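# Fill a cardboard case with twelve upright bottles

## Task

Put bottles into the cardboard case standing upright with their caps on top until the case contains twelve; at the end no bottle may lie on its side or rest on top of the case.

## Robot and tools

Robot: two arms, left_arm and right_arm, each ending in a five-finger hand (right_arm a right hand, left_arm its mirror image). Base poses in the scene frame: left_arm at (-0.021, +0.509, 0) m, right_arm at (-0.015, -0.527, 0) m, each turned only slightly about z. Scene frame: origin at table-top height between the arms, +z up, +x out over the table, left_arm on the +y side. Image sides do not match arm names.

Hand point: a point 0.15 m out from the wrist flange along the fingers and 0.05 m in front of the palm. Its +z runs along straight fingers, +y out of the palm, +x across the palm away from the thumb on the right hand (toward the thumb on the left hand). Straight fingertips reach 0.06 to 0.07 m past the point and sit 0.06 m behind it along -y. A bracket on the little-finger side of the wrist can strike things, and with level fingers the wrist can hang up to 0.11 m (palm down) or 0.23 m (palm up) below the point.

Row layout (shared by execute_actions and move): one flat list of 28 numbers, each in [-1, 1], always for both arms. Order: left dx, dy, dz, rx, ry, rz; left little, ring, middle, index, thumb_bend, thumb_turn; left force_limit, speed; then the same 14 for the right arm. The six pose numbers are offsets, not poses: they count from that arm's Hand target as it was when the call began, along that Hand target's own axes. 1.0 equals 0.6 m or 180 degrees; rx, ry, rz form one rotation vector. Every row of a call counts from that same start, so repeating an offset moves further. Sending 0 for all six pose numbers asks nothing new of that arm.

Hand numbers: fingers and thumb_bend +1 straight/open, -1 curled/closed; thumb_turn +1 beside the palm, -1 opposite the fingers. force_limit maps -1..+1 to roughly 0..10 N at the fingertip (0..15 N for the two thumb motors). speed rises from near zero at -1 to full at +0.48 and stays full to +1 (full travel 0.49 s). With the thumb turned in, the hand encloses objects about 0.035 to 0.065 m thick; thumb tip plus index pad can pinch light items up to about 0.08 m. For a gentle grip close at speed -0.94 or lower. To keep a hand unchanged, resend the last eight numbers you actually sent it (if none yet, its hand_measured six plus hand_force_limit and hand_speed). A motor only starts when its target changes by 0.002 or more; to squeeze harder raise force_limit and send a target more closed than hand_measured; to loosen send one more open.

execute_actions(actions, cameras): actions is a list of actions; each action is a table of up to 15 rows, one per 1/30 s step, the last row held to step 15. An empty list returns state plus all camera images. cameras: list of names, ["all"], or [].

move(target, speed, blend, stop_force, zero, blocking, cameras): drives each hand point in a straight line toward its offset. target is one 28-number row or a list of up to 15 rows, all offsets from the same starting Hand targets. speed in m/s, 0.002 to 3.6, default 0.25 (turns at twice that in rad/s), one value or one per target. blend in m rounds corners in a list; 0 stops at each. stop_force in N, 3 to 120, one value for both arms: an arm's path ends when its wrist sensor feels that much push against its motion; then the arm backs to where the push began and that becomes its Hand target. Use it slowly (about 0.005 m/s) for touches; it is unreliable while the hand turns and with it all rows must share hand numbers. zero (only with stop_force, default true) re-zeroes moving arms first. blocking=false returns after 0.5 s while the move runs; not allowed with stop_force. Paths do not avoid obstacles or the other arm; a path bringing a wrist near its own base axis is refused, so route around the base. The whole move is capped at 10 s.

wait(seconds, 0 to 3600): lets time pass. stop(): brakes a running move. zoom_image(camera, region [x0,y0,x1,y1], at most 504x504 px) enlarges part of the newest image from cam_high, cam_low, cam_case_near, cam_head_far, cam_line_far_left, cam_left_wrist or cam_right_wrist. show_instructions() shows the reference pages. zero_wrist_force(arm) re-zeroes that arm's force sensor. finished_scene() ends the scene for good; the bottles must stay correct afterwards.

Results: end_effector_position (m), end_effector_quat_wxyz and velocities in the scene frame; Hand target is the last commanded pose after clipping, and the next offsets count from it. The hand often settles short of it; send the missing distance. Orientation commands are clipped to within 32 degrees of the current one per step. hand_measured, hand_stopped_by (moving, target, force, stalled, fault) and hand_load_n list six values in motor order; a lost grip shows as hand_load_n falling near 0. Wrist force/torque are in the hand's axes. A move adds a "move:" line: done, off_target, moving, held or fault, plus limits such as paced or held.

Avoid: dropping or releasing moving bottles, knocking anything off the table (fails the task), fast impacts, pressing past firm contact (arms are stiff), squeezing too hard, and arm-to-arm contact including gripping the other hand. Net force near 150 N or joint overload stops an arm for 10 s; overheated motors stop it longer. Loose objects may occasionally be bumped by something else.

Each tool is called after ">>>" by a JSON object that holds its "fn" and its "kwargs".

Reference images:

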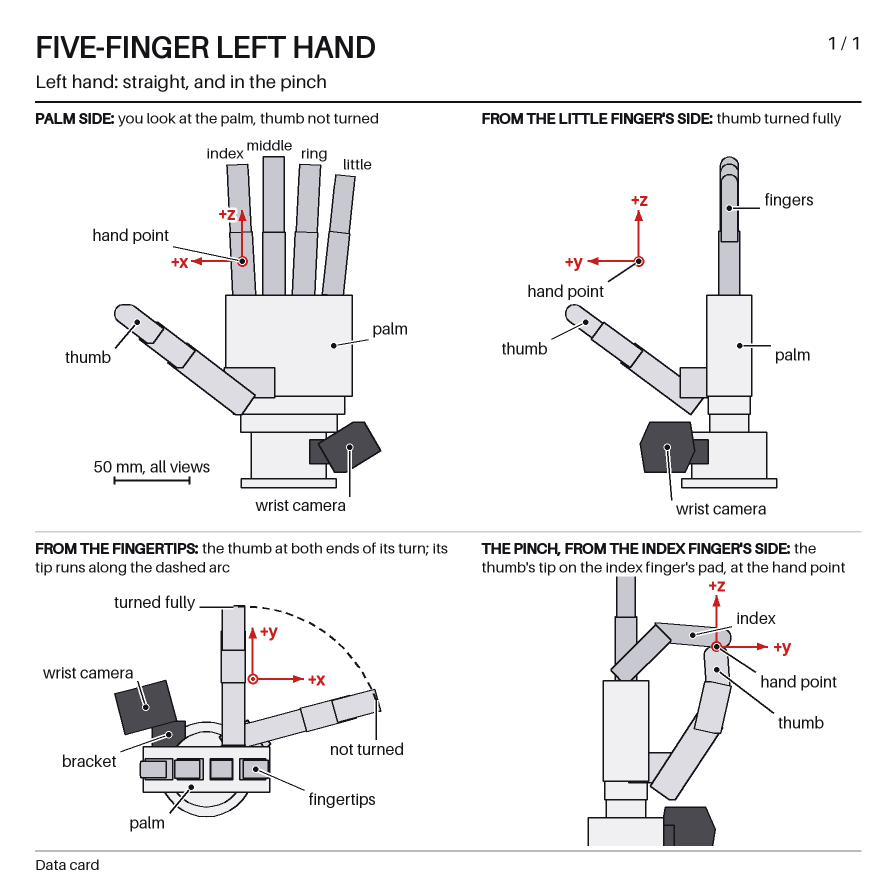

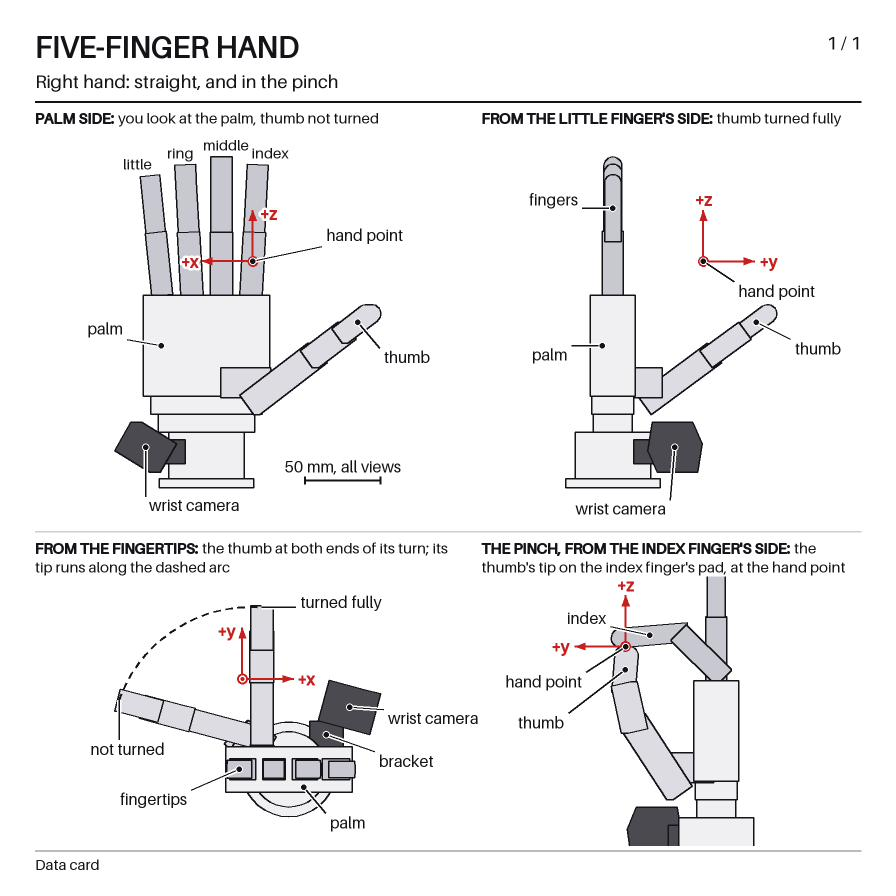

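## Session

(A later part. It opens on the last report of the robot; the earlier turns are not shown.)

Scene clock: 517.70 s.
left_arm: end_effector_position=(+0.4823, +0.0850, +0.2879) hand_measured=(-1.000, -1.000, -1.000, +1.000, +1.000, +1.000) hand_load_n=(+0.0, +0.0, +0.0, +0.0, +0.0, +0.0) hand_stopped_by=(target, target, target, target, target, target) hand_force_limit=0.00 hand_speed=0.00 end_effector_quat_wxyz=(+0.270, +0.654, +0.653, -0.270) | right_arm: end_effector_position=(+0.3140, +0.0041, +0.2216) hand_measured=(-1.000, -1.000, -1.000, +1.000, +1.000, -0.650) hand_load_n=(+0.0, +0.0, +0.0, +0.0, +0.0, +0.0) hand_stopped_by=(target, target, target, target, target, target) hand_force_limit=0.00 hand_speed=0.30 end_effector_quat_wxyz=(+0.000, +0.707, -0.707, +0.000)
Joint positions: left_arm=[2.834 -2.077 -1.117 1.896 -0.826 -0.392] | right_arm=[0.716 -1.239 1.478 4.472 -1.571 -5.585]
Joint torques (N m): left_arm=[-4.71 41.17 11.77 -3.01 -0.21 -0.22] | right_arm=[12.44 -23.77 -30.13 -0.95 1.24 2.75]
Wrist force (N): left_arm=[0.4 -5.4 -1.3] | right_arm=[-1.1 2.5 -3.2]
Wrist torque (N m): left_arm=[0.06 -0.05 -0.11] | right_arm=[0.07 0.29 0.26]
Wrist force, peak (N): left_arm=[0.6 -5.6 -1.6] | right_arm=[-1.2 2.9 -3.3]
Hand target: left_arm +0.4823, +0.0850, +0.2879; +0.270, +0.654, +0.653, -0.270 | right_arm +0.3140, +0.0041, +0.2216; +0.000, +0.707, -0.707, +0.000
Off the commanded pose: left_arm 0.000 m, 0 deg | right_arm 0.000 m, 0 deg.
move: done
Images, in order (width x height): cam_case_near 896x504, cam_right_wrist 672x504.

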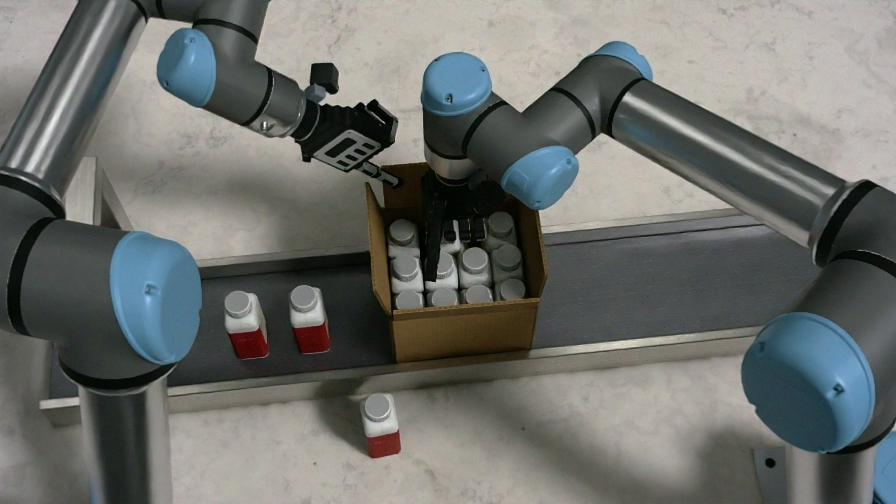

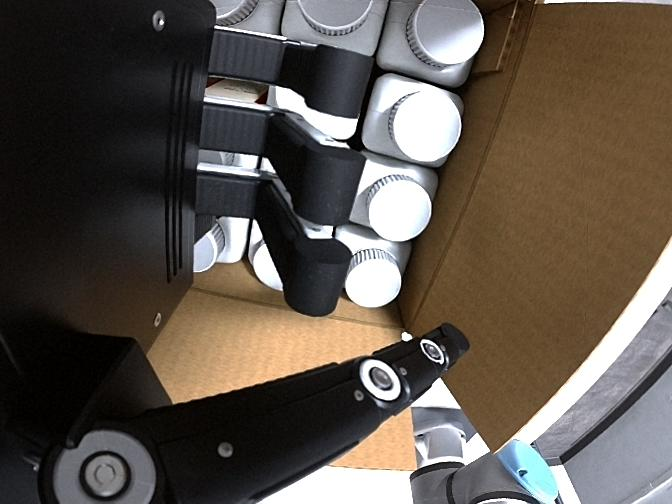

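>>> {"fn": "move", "kwargs": {"target": [0,0,0,0,0,0,-1,-1,-1,1,1,1,0,0,0.02,0,0,0,0,0,-1,-1,-1,1,1,-0.65,0,0.3], "speed": 0.02, "stop_force": 8, "cameras": ["cam_right_wrist","cam_case_near"]}}

>>> {"fn": "zoom_image", "kwargs": {"camera": "cam_case_near", "region": [360, 150, 560, 310]}}

Scene clock: 519.57 s.
left_arm: end_effector_position=(+0.4823, +0.0850, +0.2879) hand_measured=(-1.000, -1.000, -1.000, +1.000, +1.000, +1.000) hand_load_n=(+0.0, +0.0, +0.0, +0.0, +0.0, +0.0) hand_stopped_by=(target, target, target, target, target, target) hand_force_limit=0.00 hand_speed=0.00 end_effector_quat_wxyz=(+0.270, +0.654, +0.653, -0.270) | right_arm: end_effector_position=(+0.3140, -0.0079, +0.2216) hand_measured=(-1.000, -1.000, -1.000, +1.000, +1.000, -0.650) hand_load_n=(+0.0, +0.0, +0.0, -1.5, +0.0, +0.0) hand_stopped_by=(target, target, target, target, target, target) hand_force_limit=0.00 hand_speed=0.30 end_effector_quat_wxyz=(+0.000, +0.707, -0.707, +0.000)
Joint positions: left_arm=[2.834 -2.077 -1.117 1.896 -0.826 -0.392] | right_arm=[0.701 -1.261 1.508 4.465 -1.571 -5.6]
Joint torques (N m): left_arm=[-5.43 40.77 11.49 -3.15 -0.17 -0.26] | right_arm=[11.76 -22.52 -31.09 -1.56 0.65 2.6]
Wrist force (N): left_arm=[0.4 -5.6 -1.4] | right_arm=[-0.6 4.6 -3.5]
Wrist torque (N m): left_arm=[0.03 -0.05 -0.11] | right_arm=[0.20 0.24 0.32]
Wrist force, peak (N): left_arm=[0.4 -5.6 -1.4] | right_arm=[-0.9 4.9 -3.5]
Hand target: left_arm +0.4823, +0.0850, +0.2879; +0.270, +0.654, +0.653, -0.270 | right_arm +0.3140, -0.0079, +0.2216; +0.000, +0.707, -0.707, +0.000
Off the commanded pose: left_arm 0.000 m, 0 deg | right_arm 0.000 m, 0 deg.
move: done
Images, in order (width x height): cam_case_near 896x504, cam_right_wrist 672x504.

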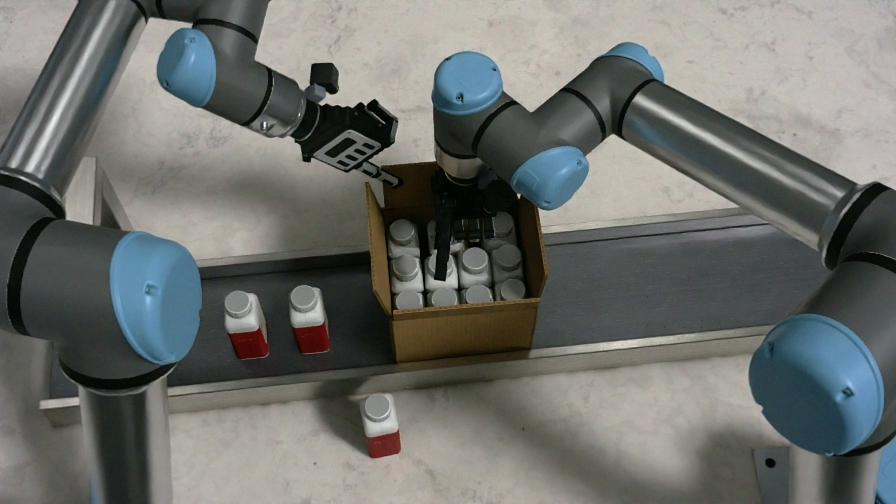

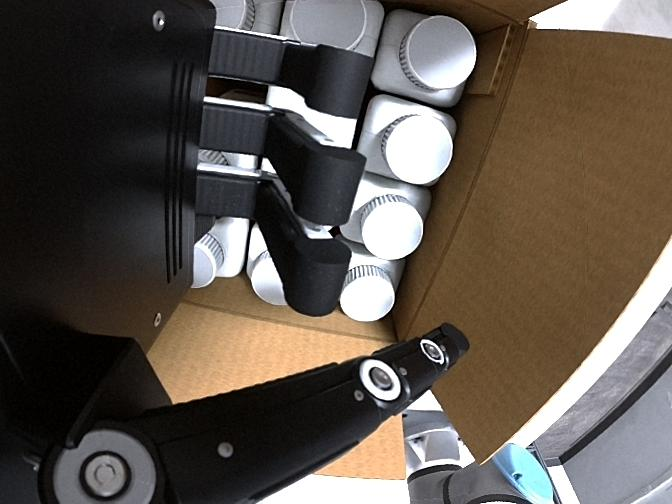

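Scaled by 2.520 from the camera's image (finer frame: 1280x720).

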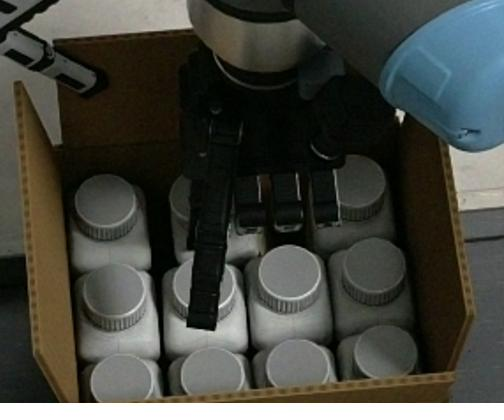

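>>> {"fn": "move", "kwargs": {"target": [[0,0,0,0,0,0,-1,-1,-1,1,1,1,0,0,-0.005,0.002,-0.02,0,0,0,-1,-1,-1,1,1,-0.65,0,0.3],[0,0,0,0,0,0,-1,-1,-1,1,1,1,0,0,-0.005,0.002,-0.07,0,0,0,-1,-1,-1,1,1,-0.65,0,0.3]], "speed": 0.04, "cameras": []}}

Scene clock: 521.43 s.
left_arm: end_effector_position=(+0.4823, +0.0850, +0.2879) hand_measured=(-1.000, -1.000, -1.000, +1.000, +1.000, +1.000) hand_load_n=(+0.0, +0.0, +0.0, +0.5, +0.0, +0.0) hand_stopped_by=(target, target, target, target, target, target) hand_force_limit=0.00 hand_speed=0.00 end_effector_quat_wxyz=(+0.270, +0.654, +0.653, -0.270) | right_arm: end_effector_position=(+0.3128, -0.0049, +0.2637) hand_measured=(-1.000, -1.000, -1.000, +1.000, +1.000, -0.650) hand_load_n=(+0.0, +0.0, +0.0, +0.0, +0.0, +0.0) hand_stopped_by=(target, target, target, target, target, target) hand_force_limit=0.00 hand_speed=0.30 end_effector_quat_wxyz=(-0.001, +0.707, -0.707, +0.000)
Joint positions: left_arm=[2.834 -2.077 -1.117 1.896 -0.826 -0.392] | right_arm=[0.706 -1.277 1.42 4.569 -1.571 -5.595]
Joint torques (N m): left_arm=[-5.38 41.31 11.27 -3.08 -0.22 -0.25] | right_arm=[-15.16 -28.94 -13.94 -3.82 1 -2.2]
Wrist force (N): left_arm=[0.4 -5.3 -1.2] | right_arm=[-0.6 2.2 -3.2]
Wrist torque (N m): left_arm=[0.06 -0.04 -0.12] | right_arm=[0.07 0.24 0.17]
Wrist force, peak (N): left_arm=[0.4 -5.6 -1.5] | right_arm=[-0.7 4.7 -3.6]
Hand target: left_arm +0.4823, +0.0850, +0.2879; +0.270, +0.654, +0.653, -0.270 | right_arm +0.3128, -0.0049, +0.2636; +0.000, +0.707, -0.707, +0.000
Off the commanded pose: left_arm 0.000 m, 0 deg | right_arm 0.000 m, 0 deg.
move: done

>>> {"fn": "move", "kwargs": {"target": [0,0,0,0,0,0,-1,-1,-1,1,1,1,0,0,-0.0465,-0.0103,0,0,0,0,-1,-1,-1,1,1,-0.65,0,0.3], "speed": 0.1, "cameras": ["cam_case_near","cam_right_wrist"]}}

>>> {"fn": "zoom_image", "kwargs": {"camera": "cam_case_near", "region": [360, 180, 500, 280]}}

Scene clock: 525.57 s.
left_arm: end_effector_position=(+0.4823, +0.0850, +0.2879) hand_measured=(-1.000, -1.000, -1.000, +1.000, +1.000, +1.000) hand_load_n=(+0.0, +0.0, +0.0, +0.0, +0.0, +0.0) hand_stopped_by=(target, target, target, target, target, target) hand_force_limit=0.00 hand_speed=0.00 end_effector_quat_wxyz=(+0.270, +0.654, +0.653, -0.270) | right_arm: end_effector_position=(+0.3189, +0.0230, +0.2635) hand_measured=(-1.000, -1.000, -1.000, +1.000, +1.000, -0.650) hand_load_n=(+0.5, +0.0, +0.0, +0.0, +0.0, +0.0) hand_stopped_by=(target, target, target, target, target, target) hand_force_limit=0.00 hand_speed=0.30 end_effector_quat_wxyz=(+0.000, +0.707, -0.707, +0.000)
Joint positions: left_arm=[2.834 -2.077 -1.117 1.896 -0.826 -0.392] | right_arm=[0.734 -1.214 1.335 4.591 -1.571 -5.567]
Joint torques (N m): left_arm=[-5.84 41.26 11.41 -3.19 -0.19 -0.21] | right_arm=[-14.7 -38.05 -31.28 -4.13 -1.24 -1.67]
Wrist force (N): left_arm=[0.4 -5.4 -1.4] | right_arm=[-0.6 2.3 -3.4]
Wrist torque (N m): left_arm=[0.06 -0.04 -0.12] | right_arm=[0.09 0.24 0.30]
Wrist force, peak (N): left_arm=[0.6 -5.6 -1.5] | right_arm=[-1.6 2.2 -3.4]
Hand target: left_arm +0.4823, +0.0850, +0.2879; +0.270, +0.654, +0.653, -0.270 | right_arm +0.3190, +0.0230, +0.2636; +0.000, +0.707, -0.707, +0.000
Off the commanded pose: left_arm 0.000 m, 0 deg | right_arm 0.000 m, 0 deg.
move: done

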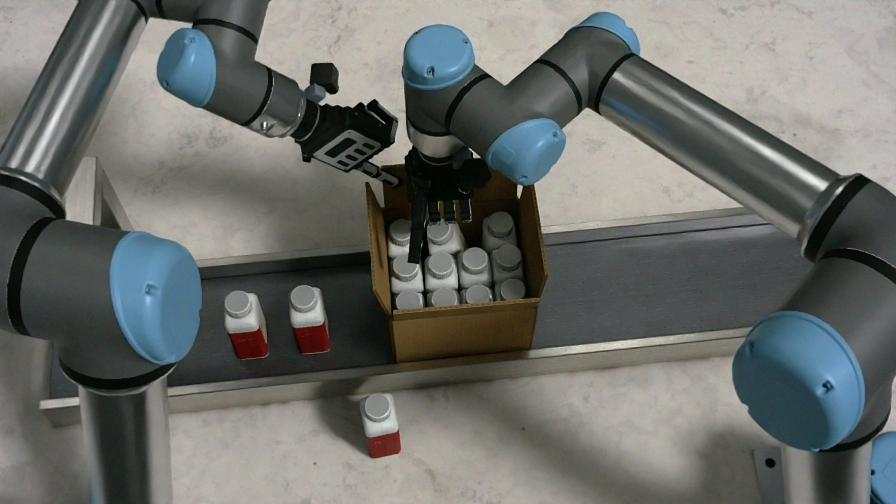

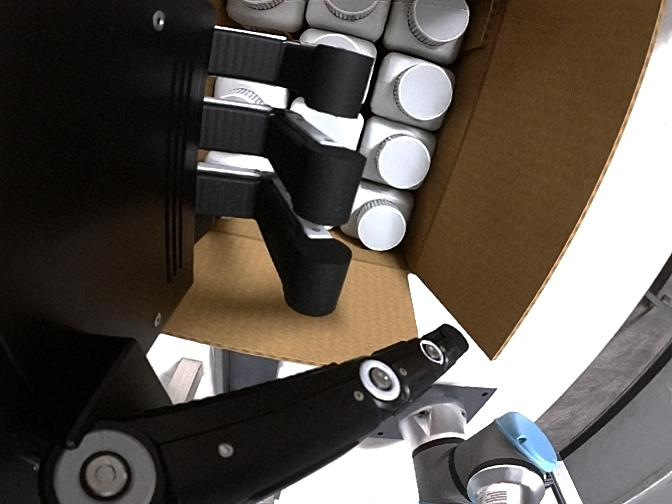

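Scaled by 3.600 from the camera's image (finer frame: 1280x720).

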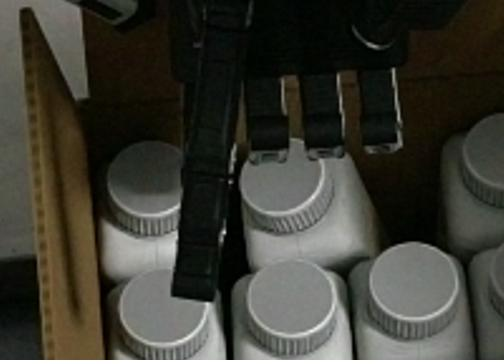

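>>> {"fn": "zoom_image", "kwargs": {"camera": "cam_case_near", "region": [410, 205, 480, 275]}}

Scaled by 7.200 from the camera's image (finer frame: 1280x720).

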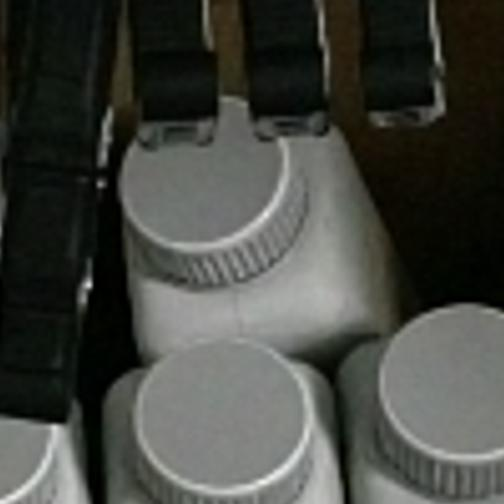

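>>> {"fn": "move", "kwargs": {"target": [0,0,0,0,0,0,-1,-1,-1,1,1,1,0,0,0,0,0.0535,0,0,0,-1,-1,-1,1,1,-0.65,0,0.3], "speed": 0.04, "stop_force": 4, "cameras": []}}

>>> {"fn": "move", "kwargs": {"target": [0,0,0,0,0,0,-1,-1,-1,1,1,1,0,0,0.0267,0,0,0,0,0,-1,-1,-1,1,1,-0.65,0,0.3], "speed": 0.02, "stop_force": 8, "cameras": ["cam_right_wrist","cam_case_near"]}}

>>> {"fn": "zoom_image", "kwargs": {"camera": "cam_case_near", "region": [390, 185, 510, 275]}}

Scene clock: 528.10 s.
left_arm: end_effector_position=(+0.4823, +0.0850, +0.2879) hand_measured=(-1.000, -1.000, -1.000, +1.000, +1.000, +1.000) hand_load_n=(+0.0, +0.5, +0.0, +0.5, +0.0, +0.0) hand_stopped_by=(target, target, target, target, target, target) hand_force_limit=0.00 hand_speed=0.00 end_effector_quat_wxyz=(+0.270, +0.654, +0.653, -0.270) | right_arm: end_effector_position=(+0.3190, +0.0230, +0.2315) hand_measured=(-1.000, -1.000, -1.000, +1.000, +1.000, -0.650) hand_load_n=(+0.0, +0.0, +0.0, -1.0, -0.5, +0.0) hand_stopped_by=(target, target, target, target, target, target) hand_force_limit=0.00 hand_speed=0.30 end_effector_quat_wxyz=(+0.000, +0.707, -0.707, +0.000)
Joint positions: left_arm=[2.834 -2.077 -1.117 1.896 -0.826 -0.392] | right_arm=[0.734 -1.202 1.401 4.513 -1.571 -5.567]
Joint torques (N m): left_arm=[-5.23 41.11 12.1 -3.28 -0.22 -0.31] | right_arm=[-10.48 -52 -32.78 -3.88 0.54 -1.32]
Wrist force (N): left_arm=[0.5 -5.4 -1.3] | right_arm=[1.2 4.1 -2.7]
Wrist torque (N m): left_arm=[0.05 -0.05 -0.11] | right_arm=[0.15 0.16 0.42]
Wrist force, peak (N): left_arm=[0.6 -5.6 -1.5] | right_arm=[1.2 4.1 -3.8]
Hand target: left_arm +0.4823, +0.0850, +0.2879; +0.270, +0.654, +0.653, -0.270 | right_arm +0.3190, +0.0230, +0.2315; +0.000, +0.707, -0.707, +0.000
Off the commanded pose: left_arm 0.000 m, 0 deg | right_arm 0.000 m, 0 deg.
move: done

Scene clock: 530.00 s.
left_arm: end_effector_position=(+0.4823, +0.0850, +0.2879) hand_measured=(-1.000, -1.000, -1.000, +1.000, +1.000, +1.000) hand_load_n=(+0.0, +0.0, +0.0, +0.5, +0.0, +0.0) hand_stopped_by=(target, target, target, target, target, target) hand_force_limit=0.00 hand_speed=0.00 end_effector_quat_wxyz=(+0.270, +0.654, +0.653, -0.270) | right_arm: end_effector_position=(+0.3190, +0.0070, +0.2315) hand_measured=(-1.000, -1.000, -1.000, +1.000, +1.000, -0.650) hand_load_n=(+0.0, +0.0, +0.0, +0.0, +0.0, +0.0) hand_stopped_by=(target, target, target, target, target, target) hand_force_limit=0.00 hand_speed=0.30 end_effector_quat_wxyz=(+0.000, +0.707, -0.707, +0.000)
Joint positions: left_arm=[2.834 -2.077 -1.117 1.896 -0.826 -0.392] | right_arm=[0.714 -1.232 1.442 4.501 -1.571 -5.586]
Joint torques (N m): left_arm=[-5.72 41.06 12.07 -3.23 -0.18 -0.32] | right_arm=[13.36 -25.41 -31.04 -1.16 1.06 2.39]
Wrist force (N): left_arm=[0.3 -5.5 -1.3] | right_arm=[-1.3 2.5 -3.5]
Wrist torque (N m): left_arm=[0.04 -0.03 -0.12] | right_arm=[0.11 0.28 0.26]
Wrist force, peak (N): left_arm=[0.6 -5.6 -1.4] | right_arm=[1.2 3.9 -2.8]
Hand target: left_arm +0.4823, +0.0850, +0.2879; +0.270, +0.654, +0.653, -0.270 | right_arm +0.3190, +0.0070, +0.2315; +0.000, +0.707, -0.707, +0.000
Off the commanded pose: left_arm 0.000 m, 0 deg | right_arm 0.000 m, 0 deg.
move: done
Images, in order (width x height): cam_case_near 896x504, cam_right_wrist 672x504.

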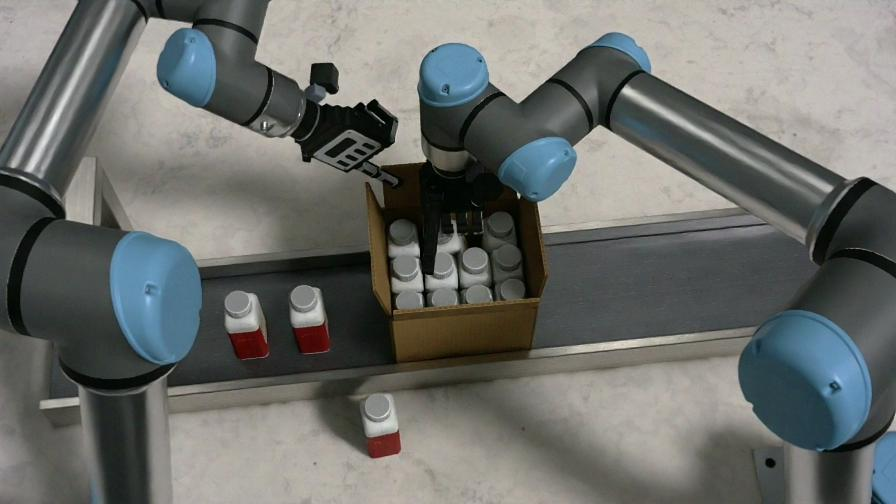

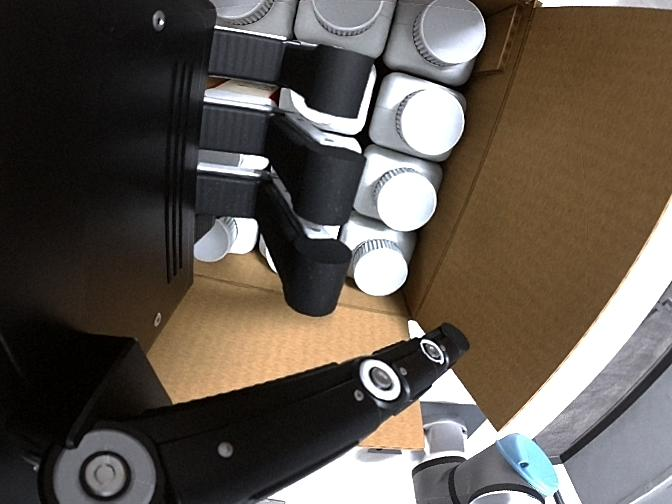

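Scaled by 4.200 from the camera's image (finer frame: 1280x720).

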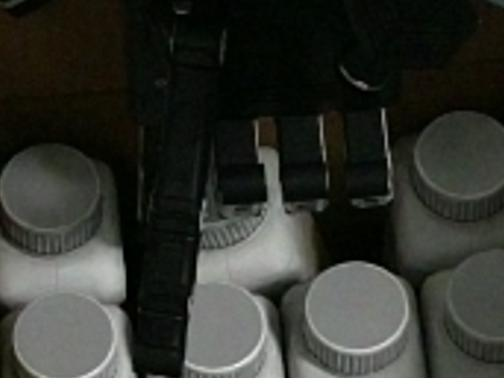

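>>> {"fn": "move", "kwargs": {"target": [0,0,0,0,0,0,-1,-1,-1,1,1,1,0,0,0.02,0,0,0,0,0,-1,-1,-1,1,1,-0.65,0,0.3], "speed": 0.02, "stop_force": 8, "cameras": ["cam_right_wrist","cam_case_near"]}}

>>> {"fn": "zoom_image", "kwargs": {"camera": "cam_case_near", "region": [390, 185, 510, 275]}}

Scene clock: 531.87 s.
left_arm: end_effector_position=(+0.4823, +0.0850, +0.2879) hand_measured=(-1.000, -1.000, -1.000, +1.000, +1.000, +1.000) hand_load_n=(+0.0, +0.0, +0.0, +0.5, +0.0, +0.0) hand_stopped_by=(target, target, target, target, target, target) hand_force_limit=0.00 hand_speed=0.00 end_effector_quat_wxyz=(+0.270, +0.654, +0.653, -0.270) | right_arm: end_effector_position=(+0.3190, -0.0050, +0.2315) hand_measured=(-1.000, -1.000, -1.000, +1.000, +1.000, -0.650) hand_load_n=(+0.0, +0.0, +0.0, -0.5, +0.0, +0.5) hand_stopped_by=(target, target, target, target, target, target) hand_force_limit=0.00 hand_speed=0.30 end_effector_quat_wxyz=(+0.000, +0.707, -0.707, +0.000)
Joint positions: left_arm=[2.834 -2.077 -1.117 1.896 -0.826 -0.392] | right_arm=[0.699 -1.254 1.473 4.493 -1.571 -5.601]
Joint torques (N m): left_arm=[-5.78 41.41 11.63 -3.26 -0.25 -0.35] | right_arm=[12.51 -23.29 -30.77 -1.06 1.24 2.57]
Wrist force (N): left_arm=[0.5 -5.6 -1.3] | right_arm=[-1.3 3.1 -4.4]
Wrist torque (N m): left_arm=[0.03 -0.06 -0.10] | right_arm=[0.21 0.27 0.26]
Wrist force, peak (N): left_arm=[0.3 -5.6 -1.3] | right_arm=[-1.6 3.2 -4.6]
Hand target: left_arm +0.4823, +0.0850, +0.2879; +0.270, +0.654, +0.653, -0.270 | right_arm +0.3190, -0.0050, +0.2315; +0.000, +0.707, -0.707, +0.000
Off the commanded pose: left_arm 0.000 m, 0 deg | right_arm 0.000 m, 0 deg.
move: done
Images, in order (width x height): cam_case_near 896x504, cam_right_wrist 672x504.

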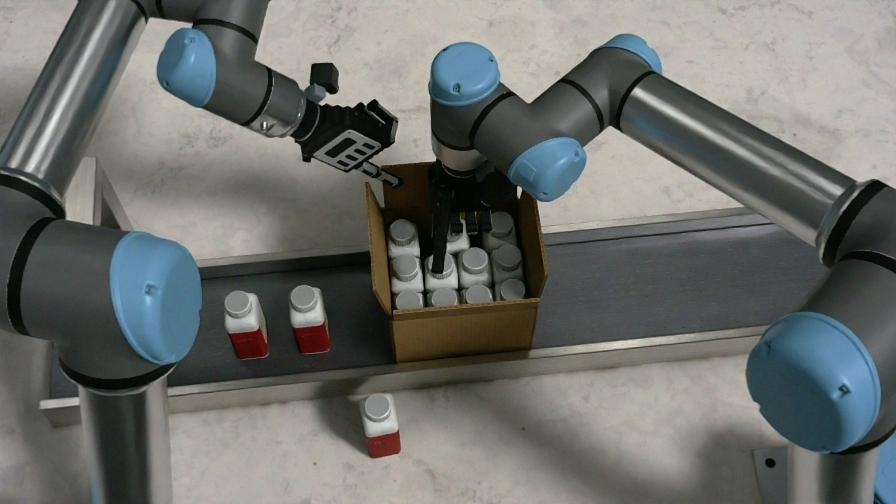

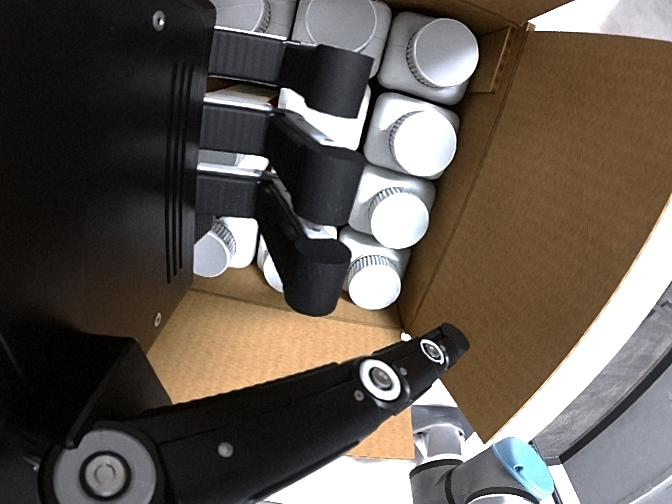

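Scaled by 4.200 from the camera's image (finer frame: 1280x720).

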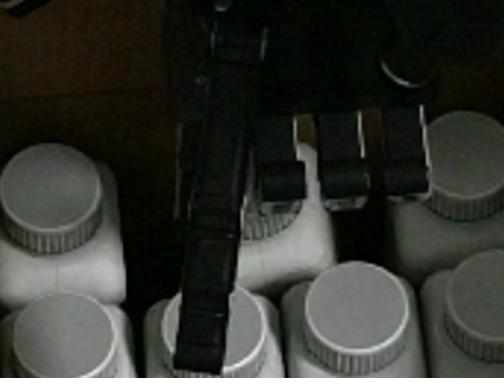

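>>> {"fn": "move", "kwargs": {"target": [0,0,0,0,0,0,-1,-1,-1,1,1,1,0,0,0.0167,0,0,0,0,0,-1,-1,-1,1,1,-0.65,0,0.3], "speed": 0.02, "stop_force": 8, "cameras": ["cam_right_wrist","cam_case_near"]}}

>>> {"fn": "zoom_image", "kwargs": {"camera": "cam_case_near", "region": [390, 185, 510, 275]}}

Scene clock: 533.60 s.
left_arm: end_effector_position=(+0.4823, +0.0850, +0.2879) hand_measured=(-1.000, -1.000, -1.000, +1.000, +1.000, +1.000) hand_load_n=(+0.0, +0.0, +0.0, +0.0, +0.0, +0.0) hand_stopped_by=(target, target, target, target, target, target) hand_force_limit=0.00 hand_speed=0.00 end_effector_quat_wxyz=(+0.270, +0.654, +0.653, -0.270) | right_arm: end_effector_position=(+0.3190, -0.0150, +0.2315) hand_measured=(-1.000, -1.000, -1.000, +1.000, +1.000, -0.650) hand_load_n=(+0.0, +0.0, +0.0, +0.0, +0.0, +0.0) hand_stopped_by=(target, target, target, target, target, target) hand_force_limit=0.00 hand_speed=0.30 end_effector_quat_wxyz=(+0.000, +0.707, -0.707, +0.000)
Joint positions: left_arm=[2.834 -2.077 -1.117 1.896 -0.826 -0.392] | right_arm=[0.686 -1.272 1.497 4.487 -1.571 -5.614]
Joint torques (N m): left_arm=[-5.56 41.23 11.87 -3.34 -0.17 -0.3] | right_arm=[13.08 -22 -32.02 -1.07 0.8 2.7]
Wrist force (N): left_arm=[0.5 -5.5 -1.3] | right_arm=[-0.6 2.2 -3.2]
Wrist torque (N m): left_arm=[0.04 -0.05 -0.11] | right_arm=[0.06 0.22 0.28]
Wrist force, peak (N): left_arm=[0.6 -5.6 -1.4] | right_arm=[-1.7 3.3 -5.1]
Hand target: left_arm +0.4823, +0.0850, +0.2879; +0.270, +0.654, +0.653, -0.270 | right_arm +0.3190, -0.0150, +0.2315; +0.000, +0.707, -0.707, +0.000
Off the commanded pose: left_arm 0.000 m, 0 deg | right_arm 0.000 m, 0 deg.
move: done
Images, in order (width x height): cam_case_near 896x504, cam_right_wrist 672x504.

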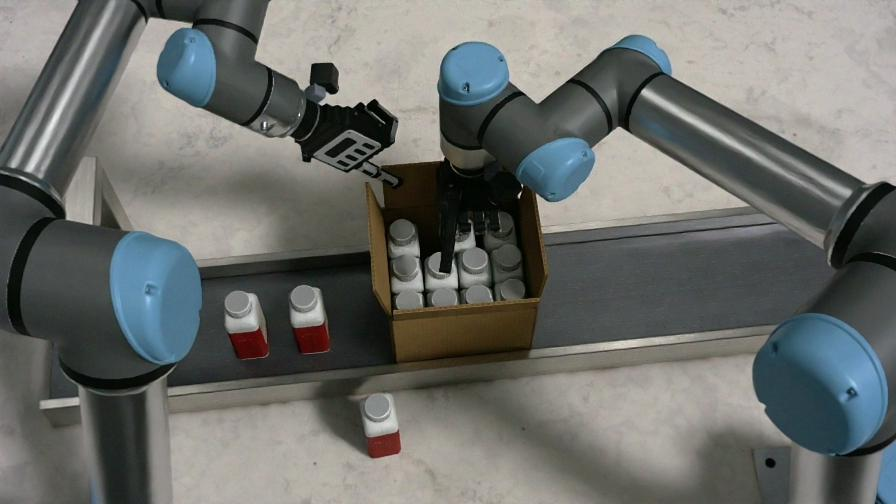

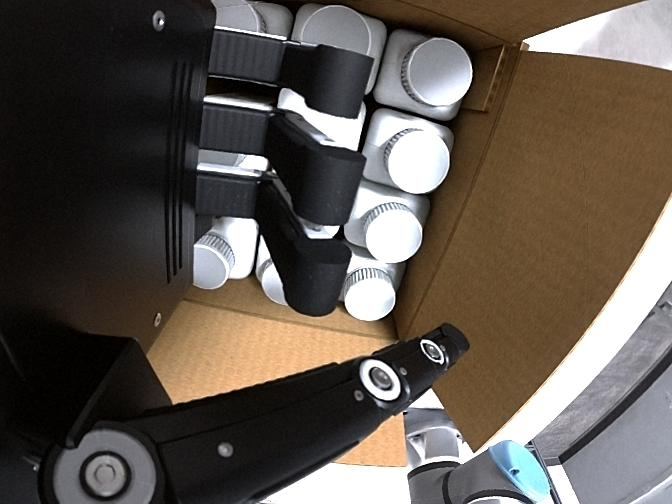

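Scaled by 4.200 from the camera's image (finer frame: 1280x720).

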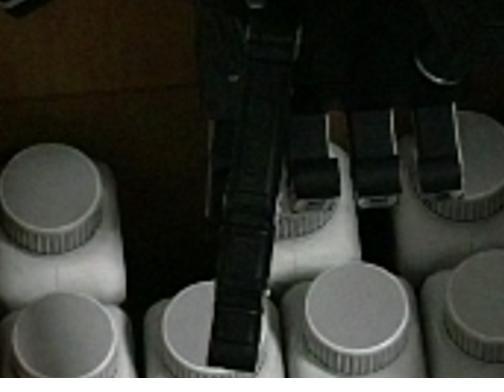

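>>> {"fn": "move", "kwargs": {"target": [[0,0,0,0,0,0,-1,-1,-1,1,1,1,0,0,-0.005,0,-0.02,0,0,0,-1,-1,-1,1,1,-0.65,0,0.3],[0,0,0,0,0,0,-1,-1,-1,1,1,1,0,0,-0.0383,-0.0137,-0.07,0,0,0,-1,-1,-1,1,1,-0.65,0,0.3]], "speed": 0.06, "blend": [0.005,0], "cameras": ["cam_right_wrist","cam_case_near"]}}

>>> {"fn": "zoom_image", "kwargs": {"camera": "cam_case_near", "region": [390, 185, 510, 275]}}

Scene clock: 535.27 s.
left_arm: end_effector_position=(+0.4823, +0.0850, +0.2879) hand_measured=(-1.000, -1.000, -1.000, +1.000, +1.000, +1.000) hand_load_n=(+0.0, +0.5, +0.0, +0.0, +0.0, +0.0) hand_stopped_by=(target, target, target, target, target, target) hand_force_limit=0.00 hand_speed=0.00 end_effector_quat_wxyz=(+0.270, +0.654, +0.653, -0.270) | right_arm: end_effector_position=(+0.3271, +0.0080, +0.2733) hand_measured=(-1.000, -1.000, -1.000, +1.000, +1.000, -0.650) hand_load_n=(+0.0, +0.0, +0.0, +0.0, +0.0, +0.0) hand_stopped_by=(target, target, target, target, target, target) hand_force_limit=0.00 hand_speed=0.30 end_effector_quat_wxyz=(+0.000, +0.707, -0.707, +0.000)
Joint positions: left_arm=[2.834 -2.077 -1.117 1.896 -0.826 -0.392] | right_arm=[0.707 -1.233 1.336 4.609 -1.571 -5.594]
Joint torques (N m): left_arm=[-5.43 41.32 12.01 -3.18 -0.14 -0.49] | right_arm=[-13.4 -48.91 -26.82 -2.07 -1.26 -2.07]
Wrist force (N): left_arm=[1.1 -5.3 -2.2] | right_arm=[-0.5 2.2 -3.2]
Wrist torque (N m): left_arm=[0.11 -0.09 -0.08] | right_arm=[0.08 0.20 0.19]
Wrist force, peak (N): left_arm=[1.1 -5.6 -1.9] | right_arm=[-0.4 2.3 -4.0]
Hand target: left_arm +0.4823, +0.0850, +0.2879; +0.270, +0.654, +0.653, -0.270 | right_arm +0.3272, +0.0079, +0.2735; +0.000, +0.707, -0.707, +0.000
Off the commanded pose: left_arm 0.000 m, 0 deg | right_arm 0.000 m, 0 deg.
move: done
Images, in order (width x height): cam_case_near 896x504, cam_right_wrist 672x504.

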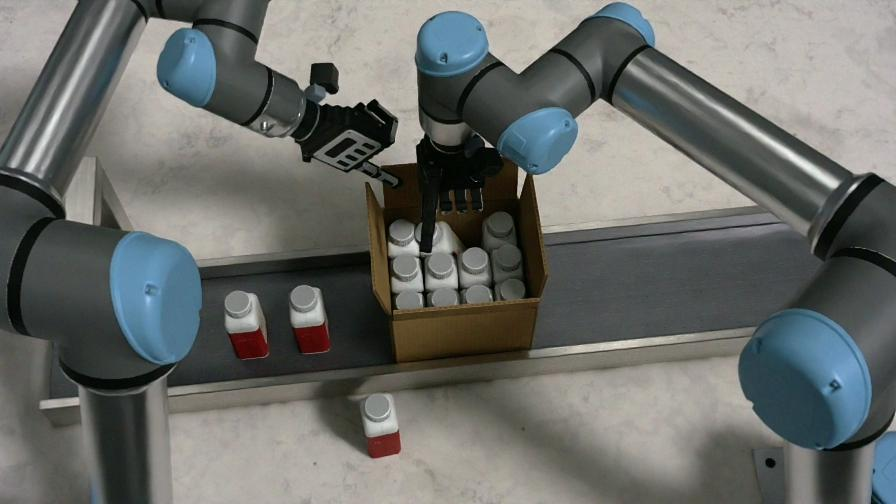

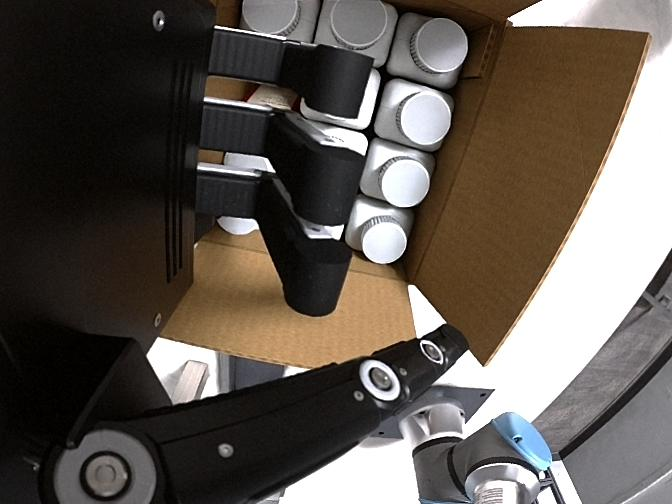

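Scaled by 4.200 from the camera's image (finer frame: 1280x720).

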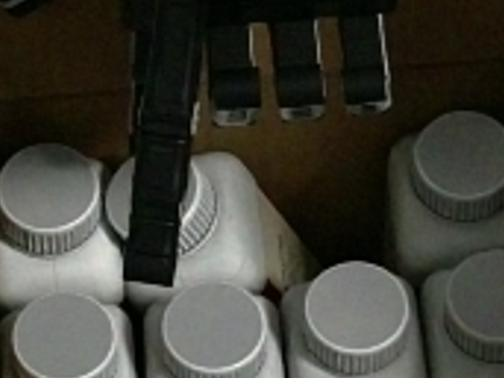

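>>> {"fn": "move", "kwargs": {"target": [[0,0,0,0,0,0,-1,-1,-1,1,1,1,0,0,-0.0385,0.0252,0,0,0,0,-1,-1,-1,1,1,-0.65,0,0.3],[0,0,0,0,0,0,-1,-1,-1,1,1,1,0,0,-0.0385,0.0252,0.0863,0,0,0,-1,-1,-1,1,1,-0.65,0,0.3]], "speed": 0.05, "stop_force": 4, "cameras": []}}

>>> {"fn": "move", "kwargs": {"target": [0,0,0,0,0,0,-1,-1,-1,1,1,1,0,0,0.0297,-0.0083,0,0,0,0,-1,-1,-1,1,1,-0.65,0,0.3], "speed": 0.02, "stop_force": 8, "cameras": ["cam_right_wrist","cam_case_near"]}}

>>> {"fn": "zoom_image", "kwargs": {"camera": "cam_case_near", "region": [390, 185, 510, 275]}}

Scene clock: 539.27 s.
left_arm: end_effector_position=(+0.4823, +0.0850, +0.2879) hand_measured=(-1.000, -1.000, -1.000, +1.000, +1.000, +1.000) hand_load_n=(+0.0, +0.0, +0.0, +0.5, +0.0, +0.0) hand_stopped_by=(target, target, target, target, target, target) hand_force_limit=0.00 hand_speed=0.00 end_effector_quat_wxyz=(+0.270, +0.654, +0.653, -0.270) | right_arm: end_effector_position=(+0.3121, +0.0311, +0.2217) hand_measured=(-1.000, -1.000, -1.000, +1.000, +1.000, -0.650) hand_load_n=(+0.0, +0.0, +0.0, -0.5, +0.0, +0.0) hand_stopped_by=(target, target, target, target, target, target) hand_force_limit=0.00 hand_speed=0.30 end_effector_quat_wxyz=(+0.000, +0.707, -0.707, +0.000)
Joint positions: left_arm=[2.834 -2.077 -1.117 1.896 -0.826 -0.392] | right_arm=[0.75 -1.191 1.411 4.491 -1.571 -5.551]
Joint torques (N m): left_arm=[-5.38 41.27 12.49 -2.93 -0.11 -0.26] | right_arm=[-15.29 -50.98 -31.18 -3.48 0.92 -0.92]
Wrist force (N): left_arm=[1.1 -5.1 -2.2] | right_arm=[-0.3 2.9 -3.3]
Wrist torque (N m): left_arm=[0.15 -0.08 -0.08] | right_arm=[0.12 0.20 0.29]
Wrist force, peak (N): left_arm=[1.0 -5.6 -2.0] | right_arm=[-0.2 3.0 -3.5]
Hand target: left_arm +0.4823, +0.0850, +0.2879; +0.270, +0.654, +0.653, -0.270 | right_arm +0.3121, +0.0311, +0.2217; +0.000, +0.707, -0.707, +0.000
Off the commanded pose: left_arm 0.000 m, 0 deg | right_arm 0.000 m, 0 deg.
move: done

Scene clock: 541.30 s.
left_arm: end_effector_position=(+0.4823, +0.0850, +0.2879) hand_measured=(-1.000, -1.000, -1.000, +1.000, +1.000, +1.000) hand_load_n=(+0.0, +0.0, +0.0, +0.0, +0.0, +0.0) hand_stopped_by=(target, target, target, target, target, target) hand_force_limit=0.00 hand_speed=0.00 end_effector_quat_wxyz=(+0.270, +0.654, +0.653, -0.270) | right_arm: end_effector_position=(+0.3171, +0.0132, +0.2217) hand_measured=(-1.000, -1.000, -1.000, +1.000, +1.000, -0.650) hand_load_n=(+0.0, +0.0, +0.0, +0.0, +0.0, +0.0) hand_stopped_by=(target, target, target, target, target, target) hand_force_limit=0.00 hand_speed=0.30 end_effector_quat_wxyz=(+0.000, +0.707, -0.707, +0.000)
Joint positions: left_arm=[2.834 -2.077 -1.117 1.896 -0.826 -0.392] | right_arm=[0.724 -1.218 1.449 4.481 -1.571 -5.577]
Joint torques (N m): left_arm=[-5.19 41.56 12.47 -2.82 -0.05 -0.38] | right_arm=[13.08 -24.96 -31.89 -1.26 0.64 2.42]
Wrist force (N): left_arm=[1.0 -5.2 -2.2] | right_arm=[-0.4 2.2 -3.3]
Wrist torque (N m): left_arm=[0.13 -0.08 -0.08] | right_arm=[0.09 0.20 0.30]
Wrist force, peak (N): left_arm=[1.4 -5.5 -2.4] | right_arm=[-0.4 2.9 -3.4]
Hand target: left_arm +0.4823, +0.0850, +0.2879; +0.270, +0.654, +0.653, -0.270 | right_arm +0.3171, +0.0132, +0.2217; +0.000, +0.707, -0.707, +0.000
Off the commanded pose: left_arm 0.000 m, 0 deg | right_arm 0.000 m, 0 deg.
move: done
Images, in order (width x height): cam_case_near 896x504, cam_right_wrist 672x504.

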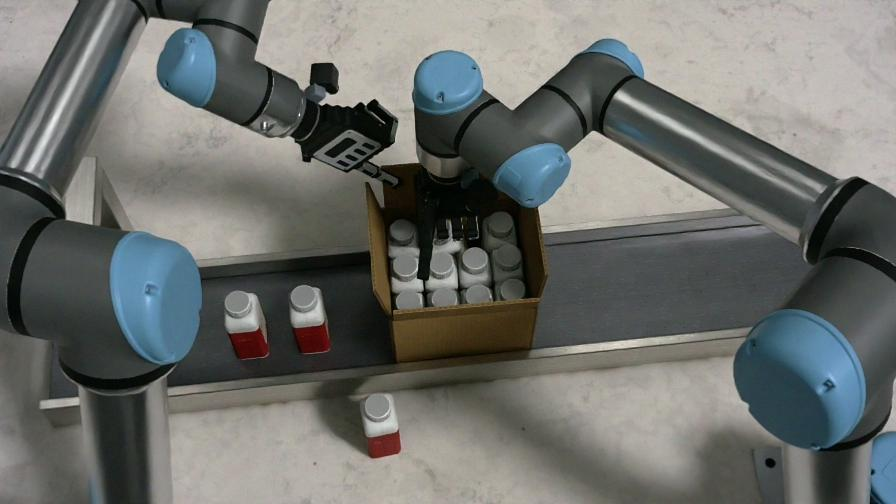

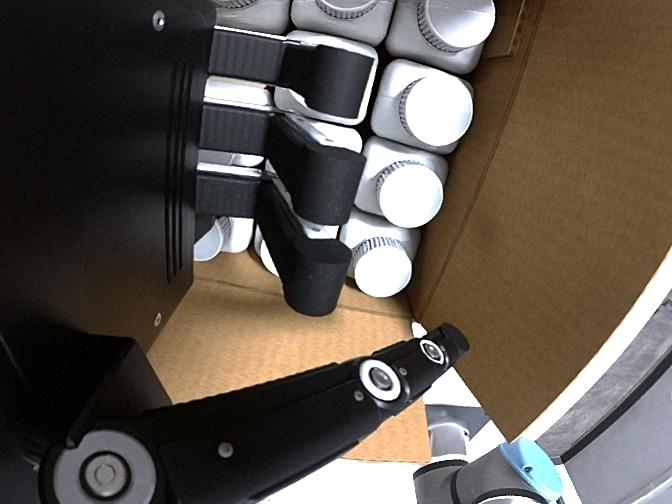

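Scaled by 4.200 from the camera's image (finer frame: 1280x720).

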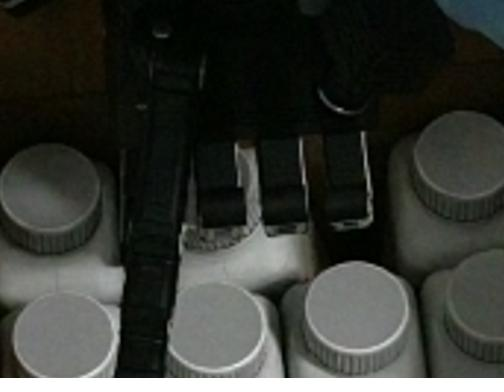

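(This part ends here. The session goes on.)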